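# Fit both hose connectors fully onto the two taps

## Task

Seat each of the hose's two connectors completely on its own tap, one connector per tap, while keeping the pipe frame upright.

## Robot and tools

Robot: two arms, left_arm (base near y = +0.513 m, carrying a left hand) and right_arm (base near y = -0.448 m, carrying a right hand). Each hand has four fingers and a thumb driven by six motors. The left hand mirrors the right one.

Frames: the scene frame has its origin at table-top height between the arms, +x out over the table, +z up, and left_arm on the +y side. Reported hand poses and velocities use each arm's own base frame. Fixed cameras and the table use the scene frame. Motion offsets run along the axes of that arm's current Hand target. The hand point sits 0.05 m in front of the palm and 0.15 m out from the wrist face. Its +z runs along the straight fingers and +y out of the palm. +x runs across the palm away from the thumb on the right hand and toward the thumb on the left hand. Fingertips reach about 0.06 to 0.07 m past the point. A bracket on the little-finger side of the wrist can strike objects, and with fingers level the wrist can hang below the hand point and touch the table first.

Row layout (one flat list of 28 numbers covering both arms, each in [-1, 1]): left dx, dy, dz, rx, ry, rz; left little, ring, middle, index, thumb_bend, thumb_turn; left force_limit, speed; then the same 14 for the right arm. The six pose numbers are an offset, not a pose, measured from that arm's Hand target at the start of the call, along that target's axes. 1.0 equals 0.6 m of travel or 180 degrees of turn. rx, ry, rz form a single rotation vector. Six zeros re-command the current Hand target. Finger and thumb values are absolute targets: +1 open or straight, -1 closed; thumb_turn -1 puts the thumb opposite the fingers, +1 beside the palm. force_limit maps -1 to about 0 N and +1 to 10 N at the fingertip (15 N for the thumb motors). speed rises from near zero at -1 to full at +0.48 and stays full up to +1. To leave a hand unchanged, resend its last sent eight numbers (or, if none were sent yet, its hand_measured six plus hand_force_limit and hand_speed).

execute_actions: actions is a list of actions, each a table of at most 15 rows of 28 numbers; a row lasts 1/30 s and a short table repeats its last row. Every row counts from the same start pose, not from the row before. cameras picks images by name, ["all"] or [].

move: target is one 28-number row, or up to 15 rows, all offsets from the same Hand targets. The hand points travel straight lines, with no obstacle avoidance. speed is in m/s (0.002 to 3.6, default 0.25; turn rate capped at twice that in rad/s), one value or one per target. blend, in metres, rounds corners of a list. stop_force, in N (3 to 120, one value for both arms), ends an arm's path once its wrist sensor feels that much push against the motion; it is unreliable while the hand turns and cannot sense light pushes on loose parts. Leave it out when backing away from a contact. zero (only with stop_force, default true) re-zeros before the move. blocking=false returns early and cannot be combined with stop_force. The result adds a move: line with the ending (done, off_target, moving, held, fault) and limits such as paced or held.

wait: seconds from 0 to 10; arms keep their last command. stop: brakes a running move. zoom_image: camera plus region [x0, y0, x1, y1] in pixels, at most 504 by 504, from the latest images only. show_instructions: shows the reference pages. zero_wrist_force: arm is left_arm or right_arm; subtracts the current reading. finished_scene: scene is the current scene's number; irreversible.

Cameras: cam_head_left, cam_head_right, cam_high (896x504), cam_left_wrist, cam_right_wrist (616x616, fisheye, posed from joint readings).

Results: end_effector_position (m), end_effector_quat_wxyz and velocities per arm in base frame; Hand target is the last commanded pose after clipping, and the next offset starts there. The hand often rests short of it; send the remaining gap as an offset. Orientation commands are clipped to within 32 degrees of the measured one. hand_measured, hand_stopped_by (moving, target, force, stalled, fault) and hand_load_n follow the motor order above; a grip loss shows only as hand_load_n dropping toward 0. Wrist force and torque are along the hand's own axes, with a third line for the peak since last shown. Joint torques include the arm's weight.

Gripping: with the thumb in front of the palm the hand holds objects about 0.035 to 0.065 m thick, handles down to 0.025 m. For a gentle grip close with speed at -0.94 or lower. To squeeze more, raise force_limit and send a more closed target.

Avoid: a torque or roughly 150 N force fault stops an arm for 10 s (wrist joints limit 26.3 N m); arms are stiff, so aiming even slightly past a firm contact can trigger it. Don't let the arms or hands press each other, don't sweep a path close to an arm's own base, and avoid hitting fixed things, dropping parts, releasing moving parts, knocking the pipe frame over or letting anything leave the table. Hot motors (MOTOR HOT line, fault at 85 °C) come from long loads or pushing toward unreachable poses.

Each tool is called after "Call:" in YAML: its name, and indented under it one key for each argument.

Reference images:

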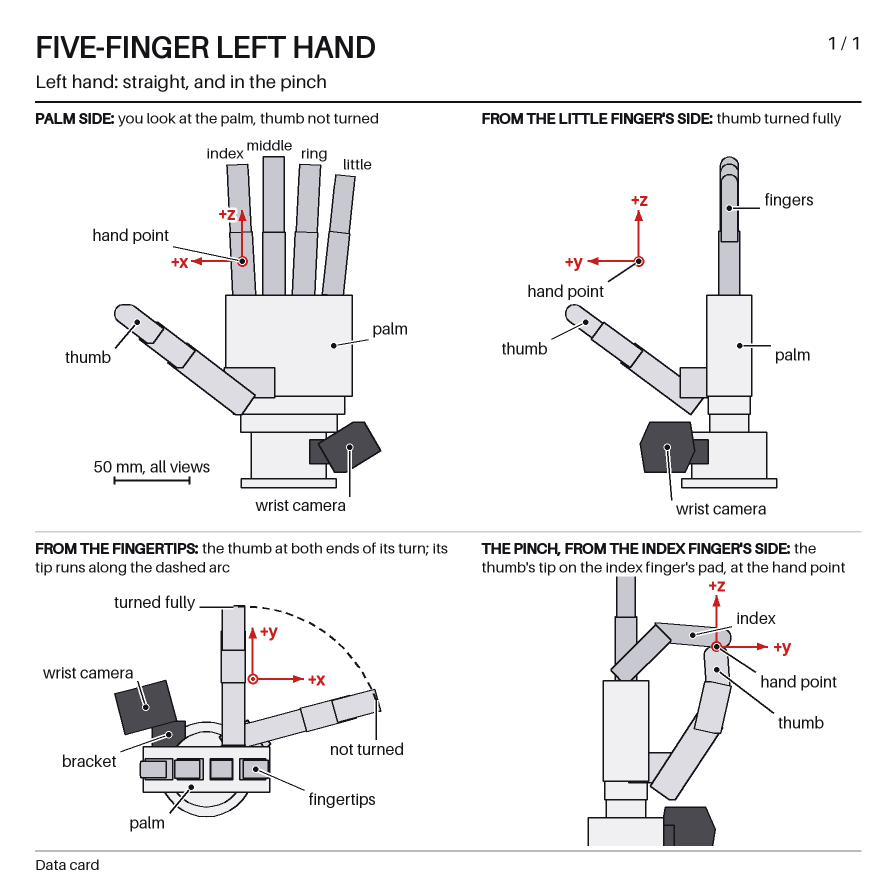

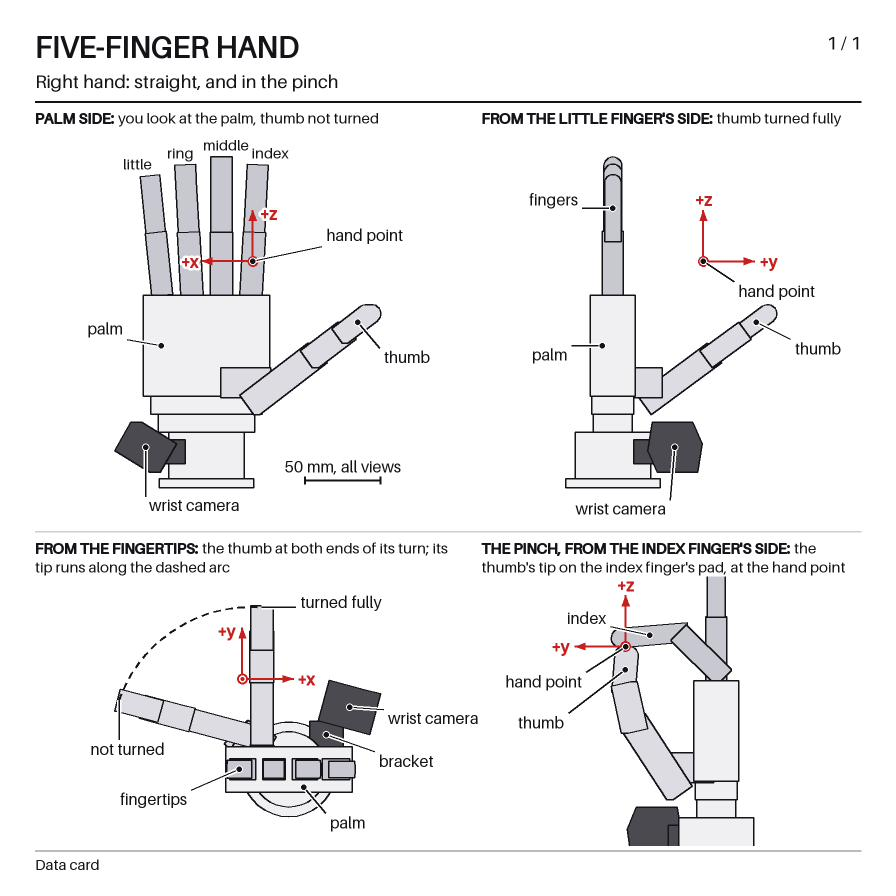

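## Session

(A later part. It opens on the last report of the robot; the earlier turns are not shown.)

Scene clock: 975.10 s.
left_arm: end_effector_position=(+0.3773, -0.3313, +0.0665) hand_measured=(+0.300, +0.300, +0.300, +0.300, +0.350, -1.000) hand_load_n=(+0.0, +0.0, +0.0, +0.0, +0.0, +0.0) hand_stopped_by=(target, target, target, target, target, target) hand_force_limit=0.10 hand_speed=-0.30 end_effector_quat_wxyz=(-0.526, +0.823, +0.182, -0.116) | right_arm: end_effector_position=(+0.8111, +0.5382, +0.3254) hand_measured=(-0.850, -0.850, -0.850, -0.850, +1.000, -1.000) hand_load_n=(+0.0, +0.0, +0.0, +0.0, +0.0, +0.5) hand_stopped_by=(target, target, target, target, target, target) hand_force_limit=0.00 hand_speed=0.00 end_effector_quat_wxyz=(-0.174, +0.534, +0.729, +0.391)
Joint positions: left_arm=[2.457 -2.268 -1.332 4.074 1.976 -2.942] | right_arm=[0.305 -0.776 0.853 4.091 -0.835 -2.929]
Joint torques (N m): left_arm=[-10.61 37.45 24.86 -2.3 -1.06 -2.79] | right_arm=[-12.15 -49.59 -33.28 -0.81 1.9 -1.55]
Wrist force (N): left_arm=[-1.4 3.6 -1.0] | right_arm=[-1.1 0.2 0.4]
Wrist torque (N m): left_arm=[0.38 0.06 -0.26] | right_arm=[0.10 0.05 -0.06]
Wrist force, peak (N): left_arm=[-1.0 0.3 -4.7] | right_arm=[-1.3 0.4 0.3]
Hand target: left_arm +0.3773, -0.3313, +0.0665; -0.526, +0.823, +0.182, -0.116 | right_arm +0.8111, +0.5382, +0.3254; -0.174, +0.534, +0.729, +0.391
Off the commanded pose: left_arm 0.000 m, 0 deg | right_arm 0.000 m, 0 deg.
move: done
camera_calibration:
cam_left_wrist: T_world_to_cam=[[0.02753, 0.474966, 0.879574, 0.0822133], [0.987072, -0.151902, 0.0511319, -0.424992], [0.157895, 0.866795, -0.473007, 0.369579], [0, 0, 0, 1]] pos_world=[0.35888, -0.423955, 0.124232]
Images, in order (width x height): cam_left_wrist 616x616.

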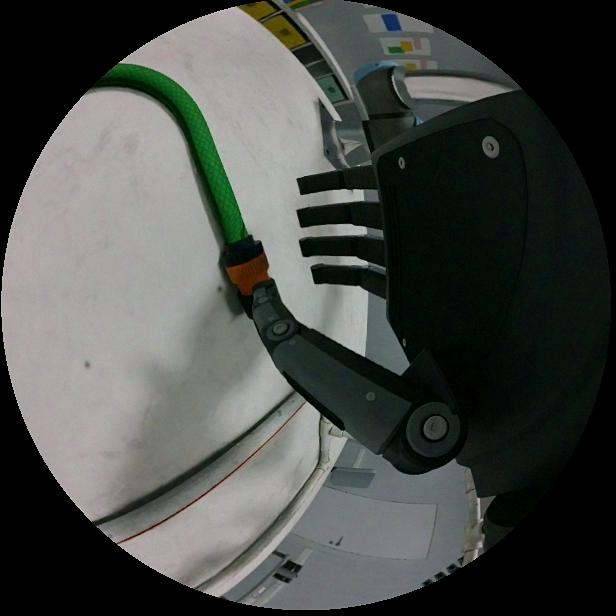

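Call:
move:
  target: [0,0.0687,0.0320,0,0,0,0.45,0.45,0.45,0.45,0.35,-1,0.1,-0.3,0,0,0,0,0,0,-0.85,-0.85,-0.85,-0.85,1,-1,0,0]
  speed: 0.02
  stop_force: 4
  cameras: ["cam_head_left","cam_left_wrist"]

Call:
zoom_image:
  camera: "cam_left_wrist"
  region: [170, 220, 330, 380]

Scene clock: 986.83 s.
left_arm: end_effector_position=(+0.3772, -0.3312, +0.0210) hand_measured=(+0.450, +0.450, +0.450, +0.450, +0.350, -1.000) hand_load_n=(+0.0, +0.0, +0.0, +0.0, +0.0, +0.0) hand_stopped_by=(target, target, target, target, target, target) hand_force_limit=0.10 hand_speed=-0.30 end_effector_quat_wxyz=(-0.526, +0.823, +0.182, -0.116) | right_arm: end_effector_position=(+0.8111, +0.5382, +0.3254) hand_measured=(-0.850, -0.850, -0.850, -0.850, +1.000, -1.000) hand_load_n=(+0.0, +0.0, +0.0, +0.0, +0.0, +0.0) hand_stopped_by=(target, target, target, target, target, target) hand_force_limit=0.00 hand_speed=0.00 end_effector_quat_wxyz=(-0.174, +0.534, +0.729, +0.391)
Joint positions: left_arm=[2.457 -2.321 -1.368 4.164 1.976 -2.942] | right_arm=[0.305 -0.776 0.853 4.091 -0.835 -2.929]
Joint torques (N m): left_arm=[9.71 39.07 8.56 1.89 1.53 2.06] | right_arm=[-11.54 -49.28 -32.48 -0.79 1.87 -1.41]
Wrist force (N): left_arm=[-1.5 3.4 -1.2] | right_arm=[-1.0 0.2 0.4]
Wrist torque (N m): left_arm=[0.35 0.07 -0.26] | right_arm=[0.10 0.04 -0.06]
Wrist force, peak (N): left_arm=[-1.5 3.7 -1.1] | right_arm=[-1.2 0.4 0.5]
Hand target: left_arm +0.3772, -0.3312, +0.0210; -0.526, +0.823, +0.182, -0.116 | right_arm +0.8111, +0.5382, +0.3254; -0.174, +0.534, +0.729, +0.391
Off the commanded pose: left_arm 0.000 m, 0 deg | right_arm 0.000 m, 0 deg.
move: done
camera_calibration:
cam_left_wrist: T_world_to_cam=[[0.02753, 0.474966, 0.879574, 0.122186], [0.987072, -0.151902, 0.0511319, -0.42265], [0.157895, 0.866795, -0.473007, 0.347971], [0, 0, 0, 1]] pos_world=[0.35888, -0.423855, 0.0787317]
Images, in order (width x height): cam_head_left 896x504, cam_left_wrist 616x616.

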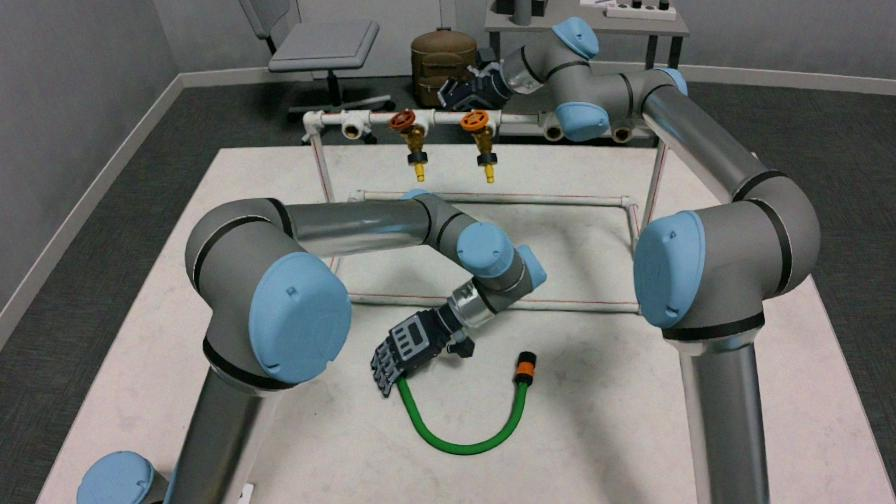

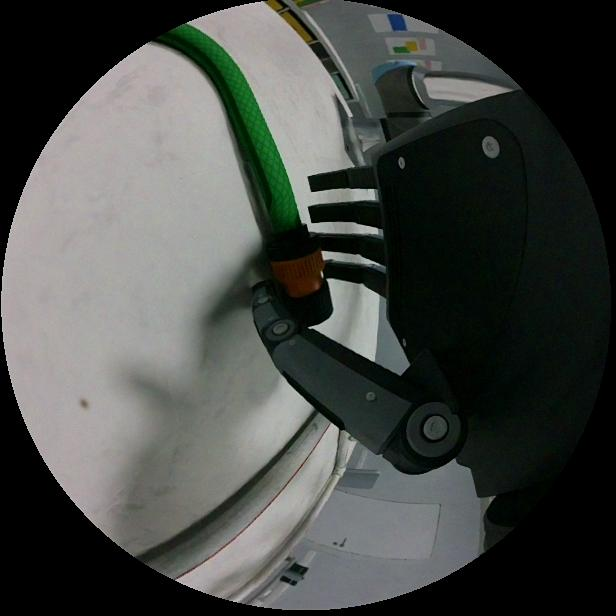

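Scaled by 3.150 from the camera's 616x616 image, which has a finer 880x880 frame.

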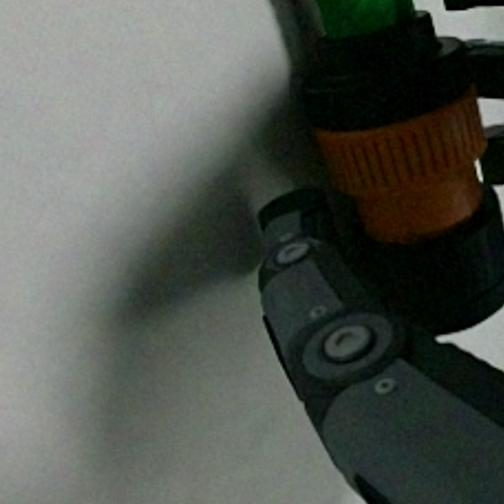

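Call:
move:
  target: [0,0,0,0,0,0,0.0,0.0,0.0,0.0,0.35,-1,0.1,-0.7,0,0,0,0,0,0,-0.85,-0.85,-0.85,-0.85,1,-1,0,0]
  speed: 0.02
  cameras: ["cam_left_wrist"]

Call:
move:
  target: [0,0,0,0,0,0,-0.3,-0.3,-0.3,-0.3,0.35,-1,0.1,-0.7,0,0,0,0,0,0,-0.85,-0.85,-0.85,-0.85,1,-1,0,0]
  speed: 0.02
  cameras: ["cam_left_wrist"]

Scene clock: 991.07 s.
left_arm: end_effector_position=(+0.3773, -0.3312, +0.0210) hand_measured=(+0.000, +0.012, +0.094, +0.070, +0.352, -1.000) hand_load_n=(+0.0, +10.0, +0.0, +11.0, +13.0, -1.0) hand_stopped_by=(target, force, force, force, target, target) hand_force_limit=0.10 hand_speed=-0.70 end_effector_quat_wxyz=(-0.526, +0.823, +0.182, -0.116) | right_arm: end_effector_position=(+0.8111, +0.5382, +0.3254) hand_measured=(-0.850, -0.850, -0.850, -0.850, +1.000, -1.000) hand_load_n=(+0.0, +0.0, +0.0, +0.0, +0.0, +0.0) hand_stopped_by=(target, target, target, target, target, target) hand_force_limit=0.00 hand_speed=0.00 end_effector_quat_wxyz=(-0.174, +0.534, +0.729, +0.391)
Joint positions: left_arm=[2.457 -2.321 -1.368 4.164 1.976 -2.942] | right_arm=[0.305 -0.776 0.853 4.091 -0.835 -2.929]
Joint torques (N m): left_arm=[5.98 39.45 10.42 -0.09 -0.37 2.02] | right_arm=[-12.24 -49.52 -32.46 -0.81 1.84 -1.55]
Wrist force (N): left_arm=[-3.6 -5.5 -5.5] | right_arm=[-1.0 0.3 0.3]
Wrist torque (N m): left_arm=[0.32 0.01 -0.17] | right_arm=[0.13 0.04 -0.05]
Wrist force, peak (N): left_arm=[-4.0 -6.3 -4.9] | right_arm=[-1.3 0.2 0.5]
Hand target: left_arm +0.3772, -0.3312, +0.0210; -0.526, +0.823, +0.182, -0.116 | right_arm +0.8111, +0.5382, +0.3254; -0.174, +0.534, +0.729, +0.391
Off the commanded pose: left_arm 0.000 m, 0 deg | right_arm 0.000 m, 0 deg.
move: done
camera_calibration:
cam_left_wrist: T_world_to_cam=[[0.027515, 0.474887, 0.879616, 0.122155], [0.987056, -0.151992, 0.0511816, -0.422687], [0.158, 0.866822, -0.472922, 0.347938], [0, 0, 0, 1]] pos_world=[0.35888, -0.423855, 0.0787319]
Images, in order (width x height): cam_left_wrist 616x616.

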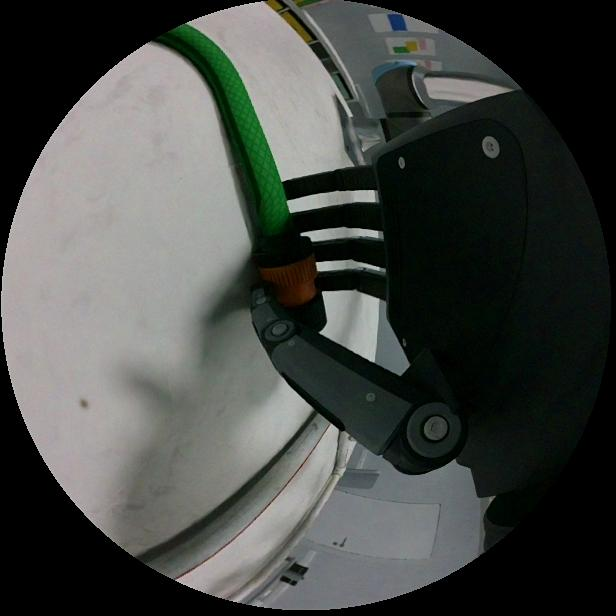

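Scene clock: 991.57 s.
left_arm: end_effector_position=(+0.3772, -0.3312, +0.0210) hand_measured=(-0.078, +0.012, +0.072, +0.070, +0.354, -1.000) hand_load_n=(+7.5, +0.0, +4.5, +9.5, +19.5, +4.0) hand_stopped_by=(force, force, force, force, target, target) hand_force_limit=0.10 hand_speed=-0.70 end_effector_quat_wxyz=(-0.526, +0.823, +0.182, -0.117) | right_arm: end_effector_position=(+0.8111, +0.5382, +0.3254) hand_measured=(-0.850, -0.850, -0.850, -0.850, +1.000, -1.000) hand_load_n=(+0.0, +0.0, +0.0, +0.0, +0.0, +0.0) hand_stopped_by=(target, target, target, target, target, target) hand_force_limit=0.00 hand_speed=0.00 end_effector_quat_wxyz=(-0.174, +0.534, +0.729, +0.391)
Joint positions: left_arm=[2.457 -2.321 -1.368 4.164 1.976 -2.942] | right_arm=[0.305 -0.776 0.853 4.091 -0.835 -2.929]
Joint torques (N m): left_arm=[1.82 39.88 12.11 2 -1.06 2.08] | right_arm=[-12.23 -49.95 -32.75 -0.94 1.63 -1.49]
Wrist force (N): left_arm=[-2.6 -1.5 -4.4] | right_arm=[-1.2 0.2 0.4]
Wrist torque (N m): left_arm=[0.34 0.11 -0.31] | right_arm=[0.10 0.06 -0.06]
Wrist force, peak (N): left_arm=[-4.9 -9.9 -4.3] | right_arm=[-1.2 0.4 0.3]
Hand target: left_arm +0.3772, -0.3312, +0.0210; -0.526, +0.823, +0.182, -0.116 | right_arm +0.8111, +0.5382, +0.3254; -0.174, +0.534, +0.729, +0.391
Off the commanded pose: left_arm 0.000 m, 0 deg | right_arm 0.000 m, 0 deg.
move: done
camera_calibration:
cam_left_wrist: T_world_to_cam=[[0.0275946, 0.474835, 0.879642, 0.122102], [0.987071, -0.151935, 0.0510504, -0.422658], [0.157889, 0.866861, -0.472888, 0.347992], [0, 0, 0, 1]] pos_world=[0.35888, -0.423855, 0.0787326]
Images, in order (width x height): cam_left_wrist 616x616.

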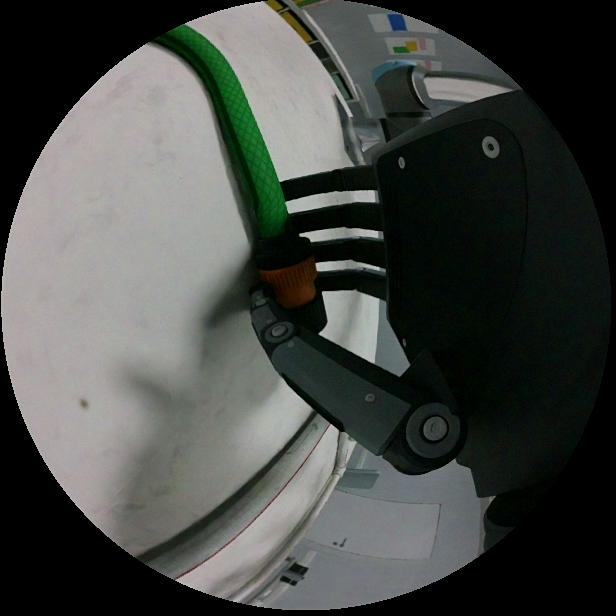

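Call:
move:
  target: [0,-0.2266,-0.1057,0,0,0,-0.3,-0.3,-0.3,-0.3,0.35,-1,0.1,-0.7,0,0,0,0,0,0,-0.85,-0.85,-0.85,-0.85,1,-1,0,0]
  speed: 0.06
  cameras: ["cam_head_left","cam_high","cam_left_wrist"]

Scene clock: 1012.60 s.
left_arm: end_effector_position=(+0.3774, -0.3317, +0.1709) hand_measured=(-0.078, +0.012, +0.072, +0.070, +0.354, -1.000) hand_load_n=(+5.0, +0.0, +3.5, +9.0, +23.0, +4.5) hand_stopped_by=(force, force, force, force, target, target) hand_force_limit=0.10 hand_speed=-0.70 end_effector_quat_wxyz=(-0.526, +0.823, +0.182, -0.116) | right_arm: end_effector_position=(+0.8111, +0.5382, +0.3254) hand_measured=(-0.850, -0.850, -0.850, -0.850, +1.000, -1.000) hand_load_n=(+0.0, +0.0, +0.0, +0.0, +0.0, +0.5) hand_stopped_by=(target, target, target, target, target, target) hand_force_limit=0.00 hand_speed=0.00 end_effector_quat_wxyz=(-0.174, +0.534, +0.729, +0.391)
Joint positions: left_arm=[2.456 -2.181 -1.196 3.851 1.976 -2.942] | right_arm=[0.305 -0.776 0.853 4.091 -0.835 -2.929]
Joint torques (N m): left_arm=[-11 59.8 28.06 -2.18 -1.15 -2.62] | right_arm=[-13 -49.81 -32.32 -0.97 1.77 -1.41]
Wrist force (N): left_arm=[-1.5 4.7 -0.7] | right_arm=[-1.2 0.3 0.4]
Wrist torque (N m): left_arm=[0.49 0.13 -0.37] | right_arm=[0.12 0.07 -0.06]
Wrist force, peak (N): left_arm=[-3.2 -1.8 -4.7] | right_arm=[-1.2 0.5 0.4]
Hand target: left_arm +0.3774, -0.3317, +0.1710; -0.526, +0.823, +0.182, -0.116 | right_arm +0.8111, +0.5382, +0.3254; -0.174, +0.534, +0.729, +0.391
Off the commanded pose: left_arm 0.000 m, 0 deg | right_arm 0.000 m, 0 deg.
move: done
camera_calibration:
cam_left_wrist: T_world_to_cam=[[0.02753, 0.474966, 0.879574, -0.00951485], [0.987072, -0.151902, 0.0511319, -0.430495], [0.157895, 0.866795, -0.473007, 0.419339], [0, 0, 0, 1]] pos_world=[0.35898, -0.424355, 0.228732]
Images, in order (width x height): cam_head_left 896x504, cam_high 896x504, cam_left_wrist 616x616.

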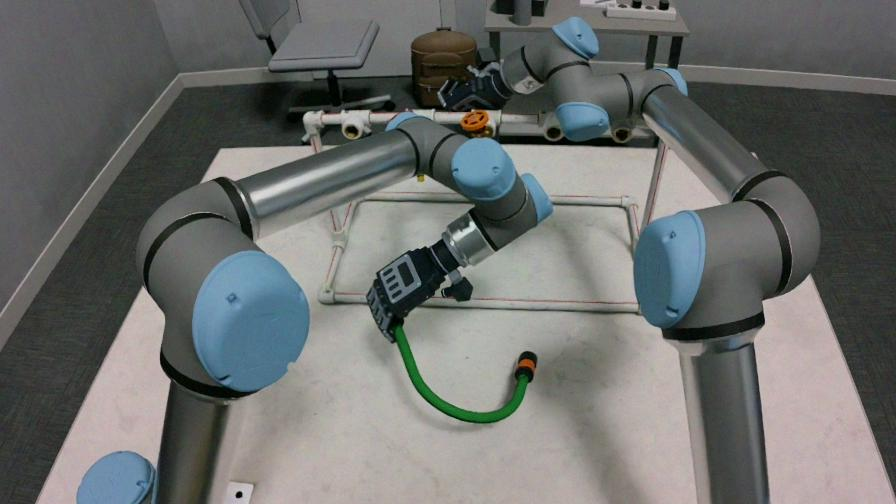

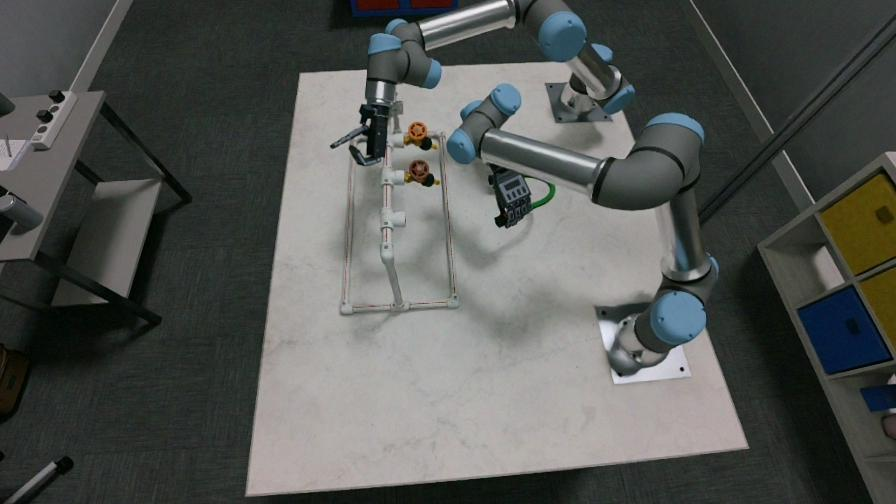

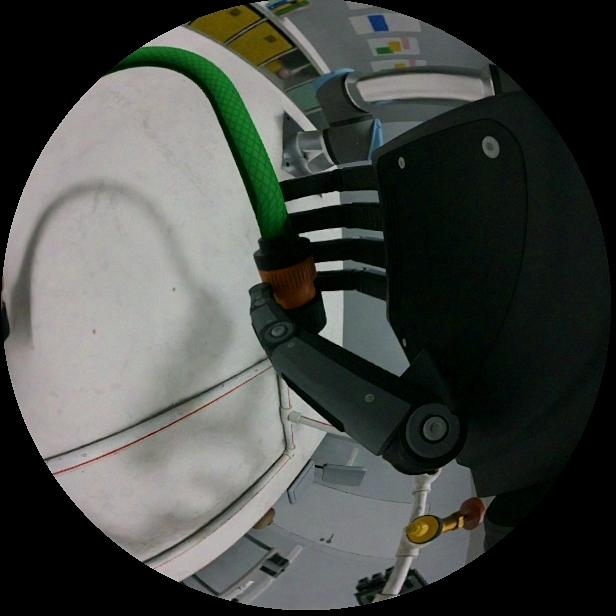

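Call:
move:
  target: [0,0,0,-0.4444,0,0,-0.3,-0.3,-0.3,-0.3,0.35,-1,0.1,-0.7,0,0,0,0,0,0,-0.85,-0.85,-0.85,-0.85,1,-1,0,0]
  speed: 0.15
  cameras: ["cam_head_left","cam_high","cam_left_wrist"]

Scene clock: 1036.27 s.
left_arm: end_effector_position=(+0.3774, -0.3317, +0.1710) hand_measured=(-0.078, +0.012, +0.072, +0.070, +0.354, -1.000) hand_load_n=(+7.5, +0.0, +3.5, +9.0, +22.0, +4.0) hand_stopped_by=(force, force, force, force, target, target) hand_force_limit=0.10 hand_speed=-0.70 end_effector_quat_wxyz=(+0.126, +0.968, +0.215, +0.028) | right_arm: end_effector_position=(+0.8111, +0.5382, +0.3254) hand_measured=(-0.850, -0.850, -0.850, -0.850, +1.000, -1.000) hand_load_n=(+0.0, +0.0, +0.5, +0.0, +0.0, +0.0) hand_stopped_by=(target, target, target, target, target, target) hand_force_limit=0.00 hand_speed=0.00 end_effector_quat_wxyz=(-0.174, +0.534, +0.729, +0.391)
Joint positions: left_arm=[2.835 -1.379 -2.297 5.424 1.381 -2.33] | right_arm=[0.305 -0.776 0.853 4.091 -0.835 -2.929]
Joint torques (N m): left_arm=[9.52 25.52 10.73 5.01 -1.83 2.37] | right_arm=[-12.14 -51.33 -32.17 -1.02 1.57 -1.43]
Wrist force (N): left_arm=[-1.8 -0.1 2.2] | right_arm=[-1.0 0.2 0.3]
Wrist torque (N m): left_arm=[0.01 0.29 -0.19] | right_arm=[0.11 0.03 -0.05]
Wrist force, peak (N): left_arm=[-1.3 5.4 -0.7] | right_arm=[-1.3 0.4 0.6]
Hand target: left_arm +0.3774, -0.3317, +0.1710; +0.126, +0.968, +0.215, +0.028 | right_arm +0.8111, +0.5382, +0.3254; -0.174, +0.534, +0.729, +0.391
Off the commanded pose: left_arm 0.000 m, 0 deg | right_arm 0.000 m, 0 deg.
move: done
camera_calibration:
cam_left_wrist: T_world_to_cam=[[-0.192091, 0.94649, -0.25934, 0.424491], [0.772113, 0.308873, 0.555372, -0.282831], [0.605758, -0.0935577, -0.790129, -0.014003], [0, 0, 0, 1]] pos_world=[0.3084, -0.315728, 0.256099]
Images, in order (width x height): cam_head_left 896x504, cam_high 896x504, cam_left_wrist 616x616.

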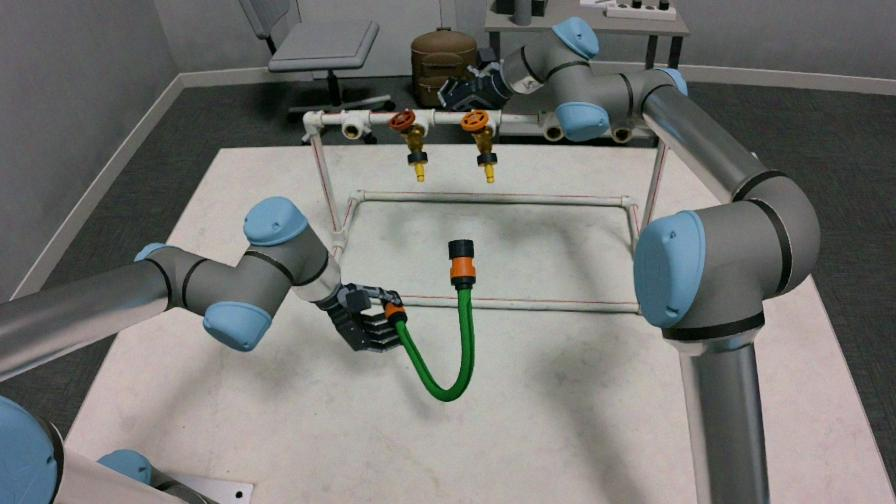

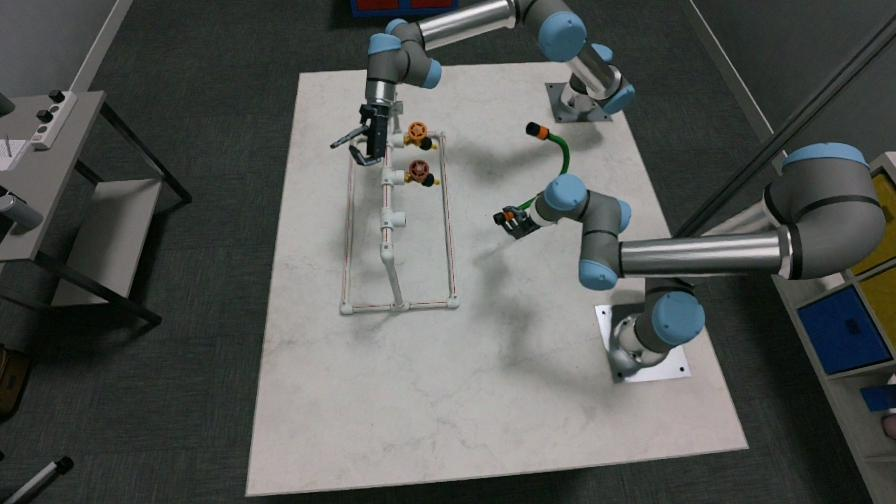

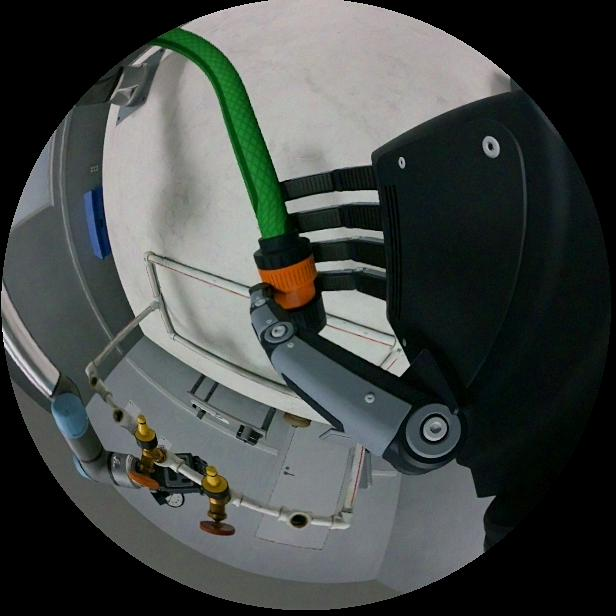

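Call:
move:
  target: [0,0,0,-0.1111,0,0,-0.3,-0.3,-0.3,-0.3,0.35,-1,0.1,-0.7,0,0,0,0,0,0,-0.85,-0.85,-0.85,-0.85,1,-1,0,0]
  speed: 0.15

Call:
move:
  target: [0,0,0,0,0,0,-0.3,-0.3,-0.3,-0.3,0.6,-1,0.1,-0.8,0,0,0,0,0,0,-0.85,-0.85,-0.85,-0.85,1,-1,0,0]
  speed: 0.1
  cameras: ["cam_left_wrist"]

Scene clock: 1046.23 s.
left_arm: end_effector_position=(+0.3774, -0.3317, +0.1710) hand_measured=(-0.078, +0.012, +0.072, +0.070, +0.354, -1.000) hand_load_n=(+7.5, +0.0, +4.5, +9.5, +21.0, +4.0) hand_stopped_by=(force, force, force, force, target, target) hand_force_limit=0.10 hand_speed=-0.70 end_effector_quat_wxyz=(+0.292, +0.932, +0.206, +0.065) | right_arm: end_effector_position=(+0.8111, +0.5382, +0.3254) hand_measured=(-0.850, -0.850, -0.850, -0.850, +1.000, -1.000) hand_load_n=(+0.0, +0.0, +0.0, +0.0, +0.0, +0.0) hand_stopped_by=(target, target, target, target, target, target) hand_force_limit=0.00 hand_speed=0.00 end_effector_quat_wxyz=(-0.174, +0.534, +0.729, +0.391)
Joint positions: left_arm=[3.008 -1.362 -2.543 5.835 1.069 -2.233] | right_arm=[0.305 -0.776 0.853 4.091 -0.835 -2.929]
Joint torques (N m): left_arm=[9.91 -1 8.81 4.82 -2.4 2.49] | right_arm=[-11.51 -50.52 -31.75 -1.11 1.54 -1.49]
Wrist force (N): left_arm=[-1.8 -1.6 1.5] | right_arm=[-1.0 0.4 0.4]
Wrist torque (N m): left_arm=[-0.07 0.28 -0.09] | right_arm=[0.13 0.04 -0.05]
Wrist force, peak (N): left_arm=[-2.0 -0.3 2.5] | right_arm=[-1.3 0.4 0.4]
Hand target: left_arm +0.3774, -0.3317, +0.1710; +0.292, +0.932, +0.206, +0.065 | right_arm +0.8111, +0.5382, +0.3254; -0.174, +0.534, +0.729, +0.391
Off the commanded pose: left_arm 0.000 m, 0 deg | right_arm 0.000 m, 0 deg.
move: done

Scene clock: 1047.37 s.
left_arm: end_effector_position=(+0.3774, -0.3317, +0.1710) hand_measured=(-0.078, +0.012, +0.072, +0.068, +0.600, -1.000) hand_load_n=(+2.5, +0.0, +0.0, +0.5, +0.0, -2.0) hand_stopped_by=(force, force, force, force, target, target) hand_force_limit=0.10 hand_speed=-0.80 end_effector_quat_wxyz=(+0.292, +0.932, +0.206, +0.065) | right_arm: end_effector_position=(+0.8111, +0.5382, +0.3254) hand_measured=(-0.850, -0.850, -0.850, -0.850, +1.000, -1.000) hand_load_n=(+0.0, +0.0, +0.0, +0.0, +0.0, +0.5) hand_stopped_by=(target, target, target, target, target, target) hand_force_limit=0.00 hand_speed=0.00 end_effector_quat_wxyz=(-0.174, +0.534, +0.729, +0.391)
Joint positions: left_arm=[3.008 -1.362 -2.543 5.835 1.069 -2.233] | right_arm=[0.305 -0.776 0.853 4.091 -0.835 -2.929]
Joint torques (N m): left_arm=[5.93 0.78 10.1 4.31 -1.16 2.24] | right_arm=[-12.33 -50.67 -31.76 -1.03 1.38 -1.66]
Wrist force (N): left_arm=[-2.0 -1.2 1.6] | right_arm=[-1.0 0.3 0.1]
Wrist torque (N m): left_arm=[-0.09 0.32 -0.13] | right_arm=[0.14 0.05 -0.05]
Wrist force, peak (N): left_arm=[-2.3 -1.5 1.6] | right_arm=[-1.2 0.4 0.3]
Hand target: left_arm +0.3774, -0.3317, +0.1710; +0.292, +0.932, +0.206, +0.065 | right_arm +0.8111, +0.5382, +0.3254; -0.174, +0.534, +0.729, +0.391
Off the commanded pose: left_arm 0.000 m, 0 deg | right_arm 0.000 m, 0 deg.
move: done
camera_calibration:
cam_left_wrist: T_world_to_cam=[[-0.130614, 0.814703, -0.564976, 0.409812], [0.690593, 0.483635, 0.537753, -0.191101], [0.711351, -0.319931, -0.625798, -0.157063], [0, 0, 0, 1]] pos_world=[0.297227, -0.291701, 0.23601]
Images, in order (width x height): cam_left_wrist 616x616.

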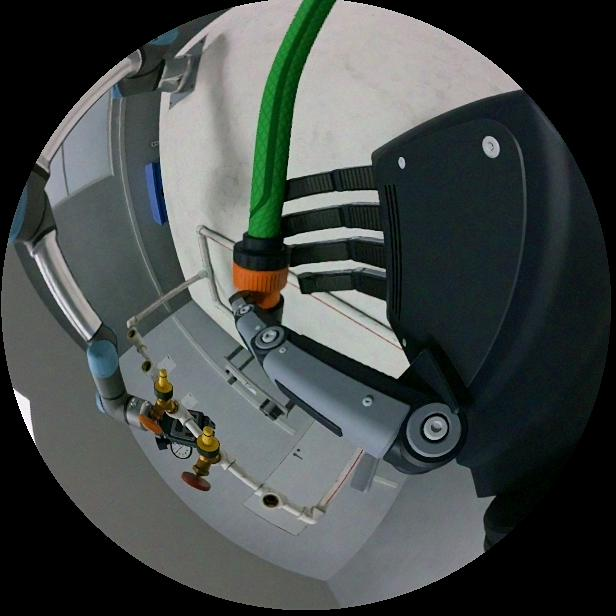

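Call:
zoom_image:
  camera: "cam_left_wrist"
  region: [190, 200, 350, 360]

Scaled by 3.150 from the camera's 616x616 image, which has a finer 880x880 frame.

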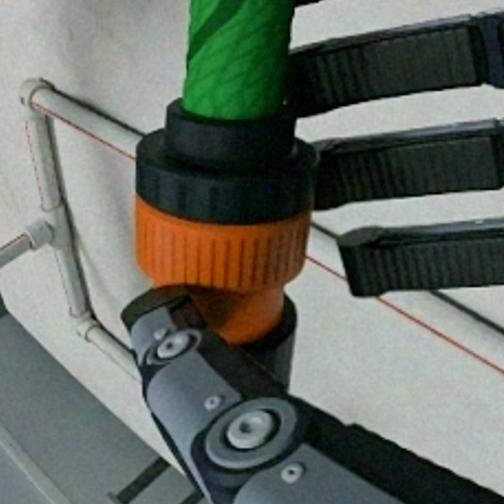

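Call:
move:
  target: [0,0,0,0,0,0,-0.3,-0.3,-0.3,-0.3,0.3,-1,0.0,-0.85,0,0,0,0,0,0,-0.85,-0.85,-0.85,-0.85,1,-1,0,0]
  speed: 0.1
  cameras: ["cam_left_wrist"]

Call:
zoom_image:
  camera: "cam_left_wrist"
  region: [190, 200, 350, 360]

Scene clock: 1085.57 s.
left_arm: end_effector_position=(+0.3774, -0.3317, +0.1710) hand_measured=(-0.078, +0.012, +0.072, +0.068, +0.420, -1.000) hand_load_n=(+6.0, +2.5, +1.5, +0.0, +8.5, +4.5) hand_stopped_by=(force, force, force, force, force, target) hand_force_limit=0.00 hand_speed=-0.85 end_effector_quat_wxyz=(+0.292, +0.932, +0.206, +0.065) | right_arm: end_effector_position=(+0.8111, +0.5382, +0.3254) hand_measured=(-0.850, -0.850, -0.850, -0.850, +1.000, -1.000) hand_load_n=(+0.0, +0.0, +0.0, +0.0, +0.0, +0.0) hand_stopped_by=(target, target, target, target, target, target) hand_force_limit=0.00 hand_speed=0.00 end_effector_quat_wxyz=(-0.174, +0.534, +0.729, +0.391)
Joint positions: left_arm=[3.008 -1.362 -2.543 5.835 1.069 -2.233] | right_arm=[0.305 -0.776 0.853 4.091 -0.835 -2.929]
Joint torques (N m): left_arm=[-9.54 13.08 24.88 1.96 -0.08 1.05] | right_arm=[-11.57 -50.32 -32.19 -0.98 1.46 -1.51]
Wrist force (N): left_arm=[-2.1 -1.4 1.7] | right_arm=[-1.1 0.3 0.3]
Wrist torque (N m): left_arm=[-0.10 0.36 -0.14] | right_arm=[0.12 0.06 -0.06]
Wrist force, peak (N): left_arm=[-2.1 -1.5 2.0] | right_arm=[-1.3 0.3 0.4]
Hand target: left_arm +0.3774, -0.3317, +0.1710; +0.292, +0.932, +0.206, +0.065 | right_arm +0.8111, +0.5382, +0.3254; -0.174, +0.534, +0.729, +0.391
Off the commanded pose: left_arm 0.000 m, 0 deg | right_arm 0.000 m, 0 deg.
move: done
camera_calibration:
cam_left_wrist: T_world_to_cam=[[-0.130614, 0.814703, -0.564976, 0.409812], [0.690593, 0.483635, 0.537753, -0.191101], [0.711351, -0.319931, -0.625798, -0.157063], [0, 0, 0, 1]] pos_world=[0.297227, -0.291701, 0.23601]
Images, in order (width x height): cam_left_wrist 616x616.

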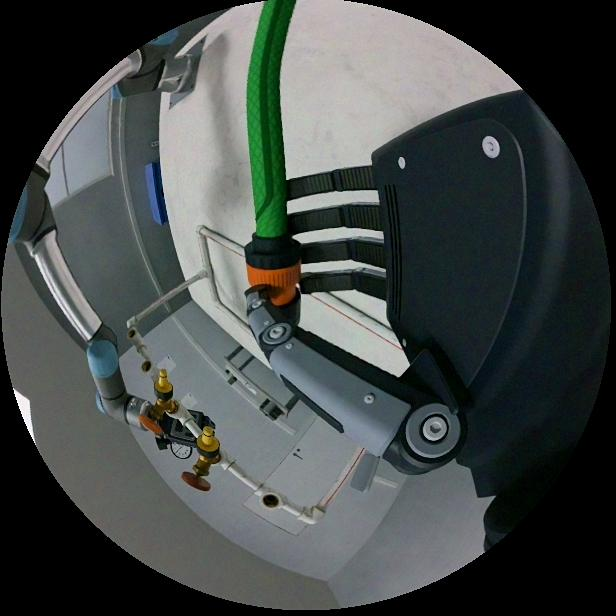

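Scaled by 3.150 from the camera's 616x616 image, which has a finer 880x880 frame.

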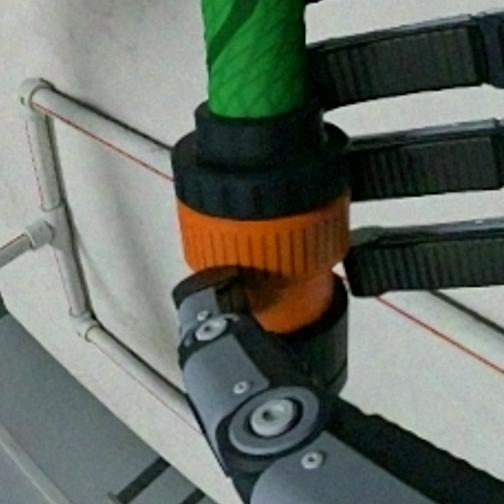

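Call:
move:
  target: [0,0,0,0,0,0,-0.3,-0.3,-0.3,-0.3,0.1,-1,0.6,-0.85,0,0,0,0,0,0,-0.85,-0.85,-0.85,-0.85,1,-1,0,0]
  speed: 0.1
  cameras: ["cam_left_wrist"]

Call:
zoom_image:
  camera: "cam_left_wrist"
  region: [190, 200, 350, 360]

Scene clock: 1089.43 s.
left_arm: end_effector_position=(+0.3774, -0.3317, +0.1710) hand_measured=(-0.078, +0.012, +0.072, +0.068, +0.404, -1.000) hand_load_n=(+6.5, +3.0, +3.5, +0.0, +12.0, +5.5) hand_stopped_by=(force, force, force, force, force, target) hand_force_limit=0.60 hand_speed=-0.85 end_effector_quat_wxyz=(+0.292, +0.932, +0.206, +0.065) | right_arm: end_effector_position=(+0.8111, +0.5382, +0.3254) hand_measured=(-0.850, -0.850, -0.850, -0.850, +1.000, -1.000) hand_load_n=(+0.0, +0.0, -0.5, +0.0, +0.0, +0.0) hand_stopped_by=(target, target, target, target, target, target) hand_force_limit=0.00 hand_speed=0.00 end_effector_quat_wxyz=(-0.174, +0.534, +0.729, +0.391)
Joint positions: left_arm=[3.008 -1.362 -2.543 5.835 1.069 -2.233] | right_arm=[0.305 -0.776 0.853 4.091 -0.835 -2.929]
Joint torques (N m): left_arm=[-8.26 13.92 24.9 1.98 -0.07 0.03] | right_arm=[-11.94 -50.54 -32.49 -1.14 1.48 -1.51]
Wrist force (N): left_arm=[-2.1 -1.2 1.8] | right_arm=[-1.0 0.4 0.4]
Wrist torque (N m): left_arm=[-0.08 0.38 -0.15] | right_arm=[0.13 0.03 -0.04]
Wrist force, peak (N): left_arm=[-2.3 -1.2 1.9] | right_arm=[-1.2 0.5 0.4]
Hand target: left_arm +0.3774, -0.3317, +0.1710; +0.292, +0.932, +0.206, +0.065 | right_arm +0.8111, +0.5382, +0.3254; -0.174, +0.534, +0.729, +0.391
Off the commanded pose: left_arm 0.000 m, 0 deg | right_arm 0.000 m, 0 deg.
move: done
camera_calibration:
cam_left_wrist: T_world_to_cam=[[-0.130623, 0.814697, -0.564983, 0.409814], [0.690592, 0.483645, 0.537746, -0.191096], [0.711351, -0.319931, -0.625798, -0.157063], [0, 0, 0, 1]] pos_world=[0.297227, -0.291701, 0.23601]
Images, in order (width x height): cam_left_wrist 616x616.

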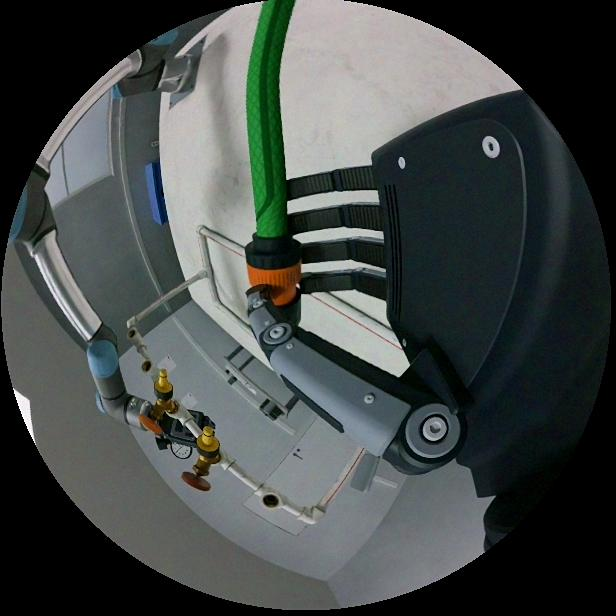

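Scaled by 3.150 from the camera's 616x616 image, which has a finer 880x880 frame.

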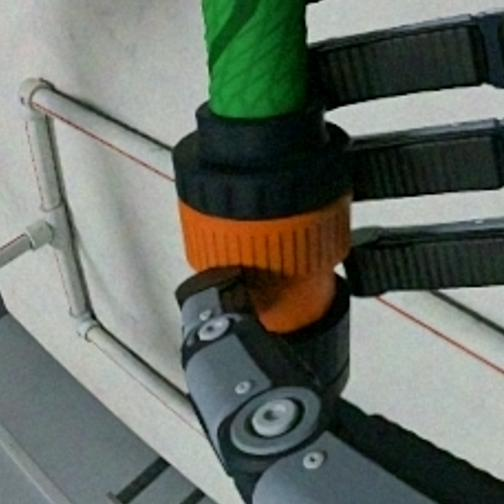

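Call:
move:
  target: [0,0,0,0,0,0,0.15,0.15,0.2,0.2,0.15,-1,0.2,-0.75,0,0,0,0,0,0,-0.85,-0.85,-0.85,-0.85,1,-1,0,0]
  speed: 0.1
  cameras: ["cam_left_wrist"]

Call:
zoom_image:
  camera: "cam_left_wrist"
  region: [190, 200, 350, 360]

Scene clock: 1095.87 s.
left_arm: end_effector_position=(+0.3774, -0.3317, +0.1710) hand_measured=(+0.150, +0.150, +0.200, +0.200, +0.402, -1.000) hand_load_n=(+1.0, +0.0, +0.0, +0.0, -0.5, +0.0) hand_stopped_by=(target, target, target, target, force, target) hand_force_limit=0.20 hand_speed=-0.75 end_effector_quat_wxyz=(+0.292, +0.932, +0.206, +0.065) | right_arm: end_effector_position=(+0.8111, +0.5382, +0.3254) hand_measured=(-0.850, -0.850, -0.850, -0.850, +1.000, -1.000) hand_load_n=(+0.0, +0.0, +0.0, +0.0, +0.0, +0.0) hand_stopped_by=(target, target, target, target, target, target) hand_force_limit=0.00 hand_speed=0.00 end_effector_quat_wxyz=(-0.174, +0.534, +0.729, +0.391)
Joint positions: left_arm=[3.008 -1.362 -2.543 5.835 1.069 -2.233] | right_arm=[0.305 -0.776 0.853 4.091 -0.835 -2.929]
Joint torques (N m): left_arm=[-8.8 14.26 24.56 1.95 -0.1 -1.05] | right_arm=[-11.97 -51.23 -32.29 -1.19 1.41 -1.46]
Wrist force (N): left_arm=[-1.9 -1.2 1.2] | right_arm=[-1.1 0.5 0.5]
Wrist torque (N m): left_arm=[-0.04 0.23 -0.15] | right_arm=[0.13 0.04 -0.05]
Wrist force, peak (N): left_arm=[-2.5 -1.3 2.0] | right_arm=[-1.2 0.6 0.5]
Hand target: left_arm +0.3774, -0.3317, +0.1710; +0.292, +0.932, +0.206, +0.065 | right_arm +0.8111, +0.5382, +0.3254; -0.174, +0.534, +0.729, +0.391
Off the commanded pose: left_arm 0.000 m, 0 deg | right_arm 0.000 m, 0 deg.
move: done
camera_calibration:
cam_left_wrist: T_world_to_cam=[[-0.130623, 0.814697, -0.564983, 0.409814], [0.690592, 0.483645, 0.537746, -0.191096], [0.711351, -0.319931, -0.625798, -0.157063], [0, 0, 0, 1]] pos_world=[0.297227, -0.291701, 0.23601]
Images, in order (width x height): cam_left_wrist 616x616.

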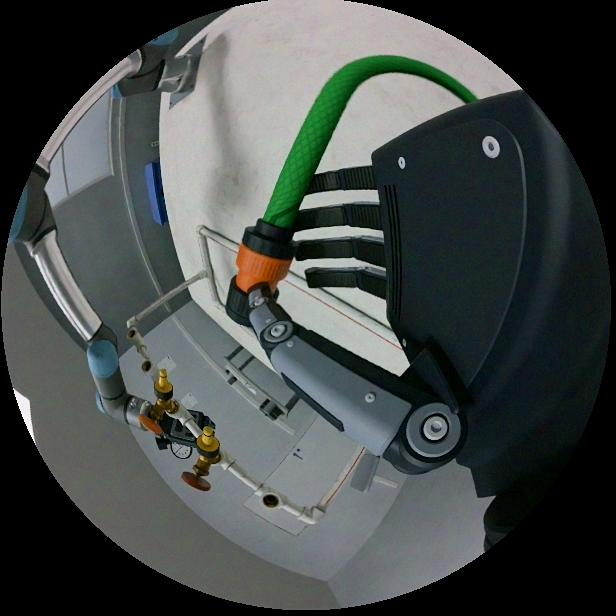

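Scaled by 3.150 from the camera's 616x616 image, which has a finer 880x880 frame.

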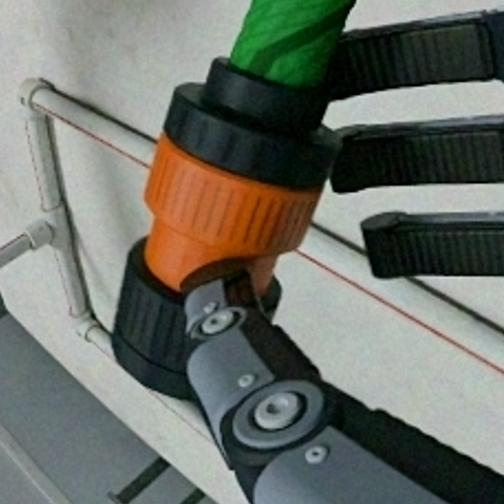

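Call:
wait:
  seconds: 0.1
  cameras: ["cam_head_left","cam_head_right","cam_high"]

Call:
zoom_image:
  camera: "cam_head_left"
  region: [230, 180, 530, 420]

Scene clock: 1101.40 s.
left_arm: end_effector_position=(+0.3774, -0.3317, +0.1710) hand_measured=(+0.150, +0.150, +0.200, +0.200, +0.402, -1.000) hand_load_n=(+0.5, +0.0, +0.0, +0.0, -0.5, +0.0) hand_stopped_by=(target, target, target, target, force, target) hand_force_limit=0.20 hand_speed=-0.75 end_effector_quat_wxyz=(+0.292, +0.932, +0.206, +0.065) | right_arm: end_effector_position=(+0.8111, +0.5382, +0.3254) hand_measured=(-0.850, -0.850, -0.850, -0.850, +1.000, -1.000) hand_load_n=(+0.0, +0.0, +0.0, +0.0, +0.0, +0.0) hand_stopped_by=(target, target, target, target, target, target) hand_force_limit=0.00 hand_speed=0.00 end_effector_quat_wxyz=(-0.174, +0.534, +0.729, +0.391)
Joint positions: left_arm=[3.008 -1.362 -2.543 5.835 1.069 -2.233] | right_arm=[0.305 -0.776 0.853 4.091 -0.835 -2.929]
Joint torques (N m): left_arm=[-8.98 13.91 24.63 1.95 0 -1.97] | right_arm=[-11.55 -50.72 -32.28 -1.27 1.29 -1.57]
Wrist force (N): left_arm=[-1.7 -1.2 1.1] | right_arm=[-1.1 0.4 0.2]
Wrist torque (N m): left_arm=[-0.05 0.18 -0.14] | right_arm=[0.14 0.06 -0.06]
Wrist force, peak (N): left_arm=[-2.2 -1.5 1.4] | right_arm=[-1.2 0.5 0.3]
Hand target: left_arm +0.3774, -0.3317, +0.1710; +0.292, +0.932, +0.206, +0.065 | right_arm +0.8111, +0.5382, +0.3254; -0.174, +0.534, +0.729, +0.391
Off the commanded pose: left_arm 0.000 m, 0 deg | right_arm 0.000 m, 0 deg.
wait: 0.10 s; at rest from the start
Images, in order (width x height): cam_head_left 896x504, cam_head_right 896x504, cam_high 896x504.

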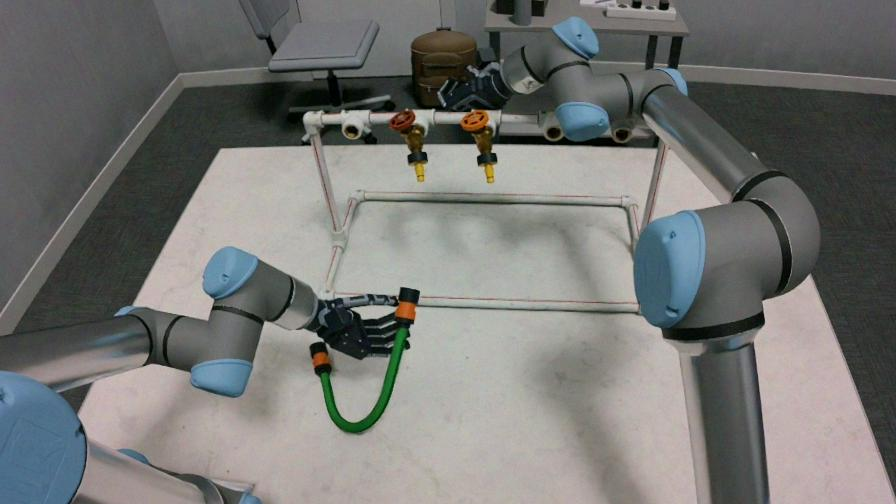

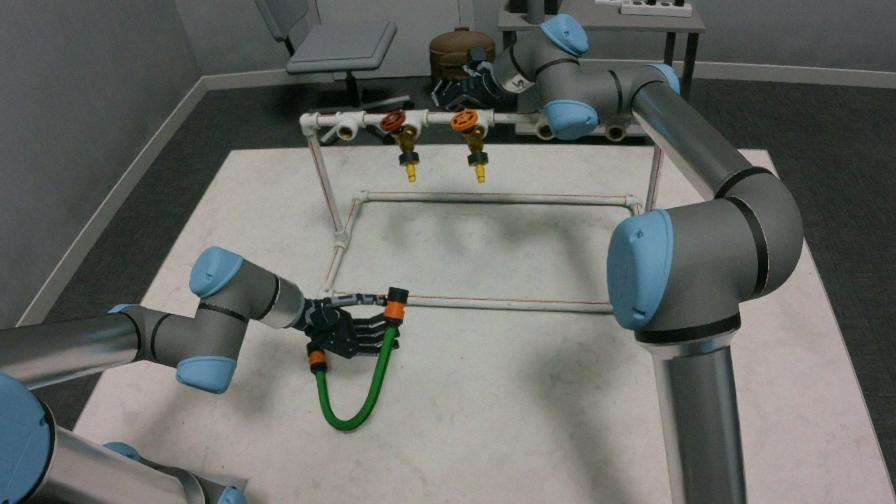

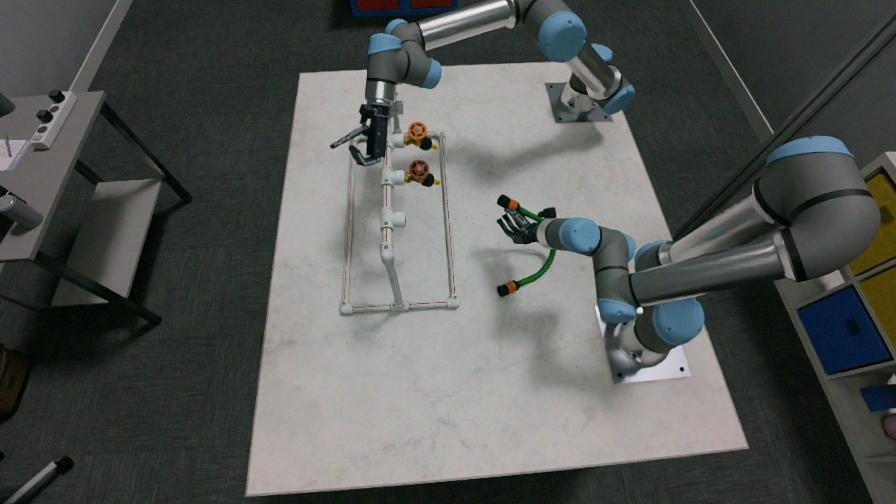

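Scaled by 1.680 from the camera's 896x504 image, which has a finer 1280x720 frame.

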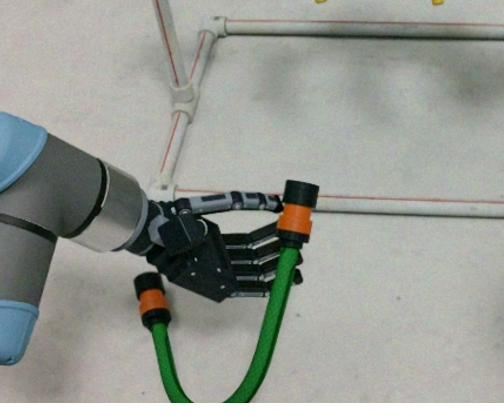

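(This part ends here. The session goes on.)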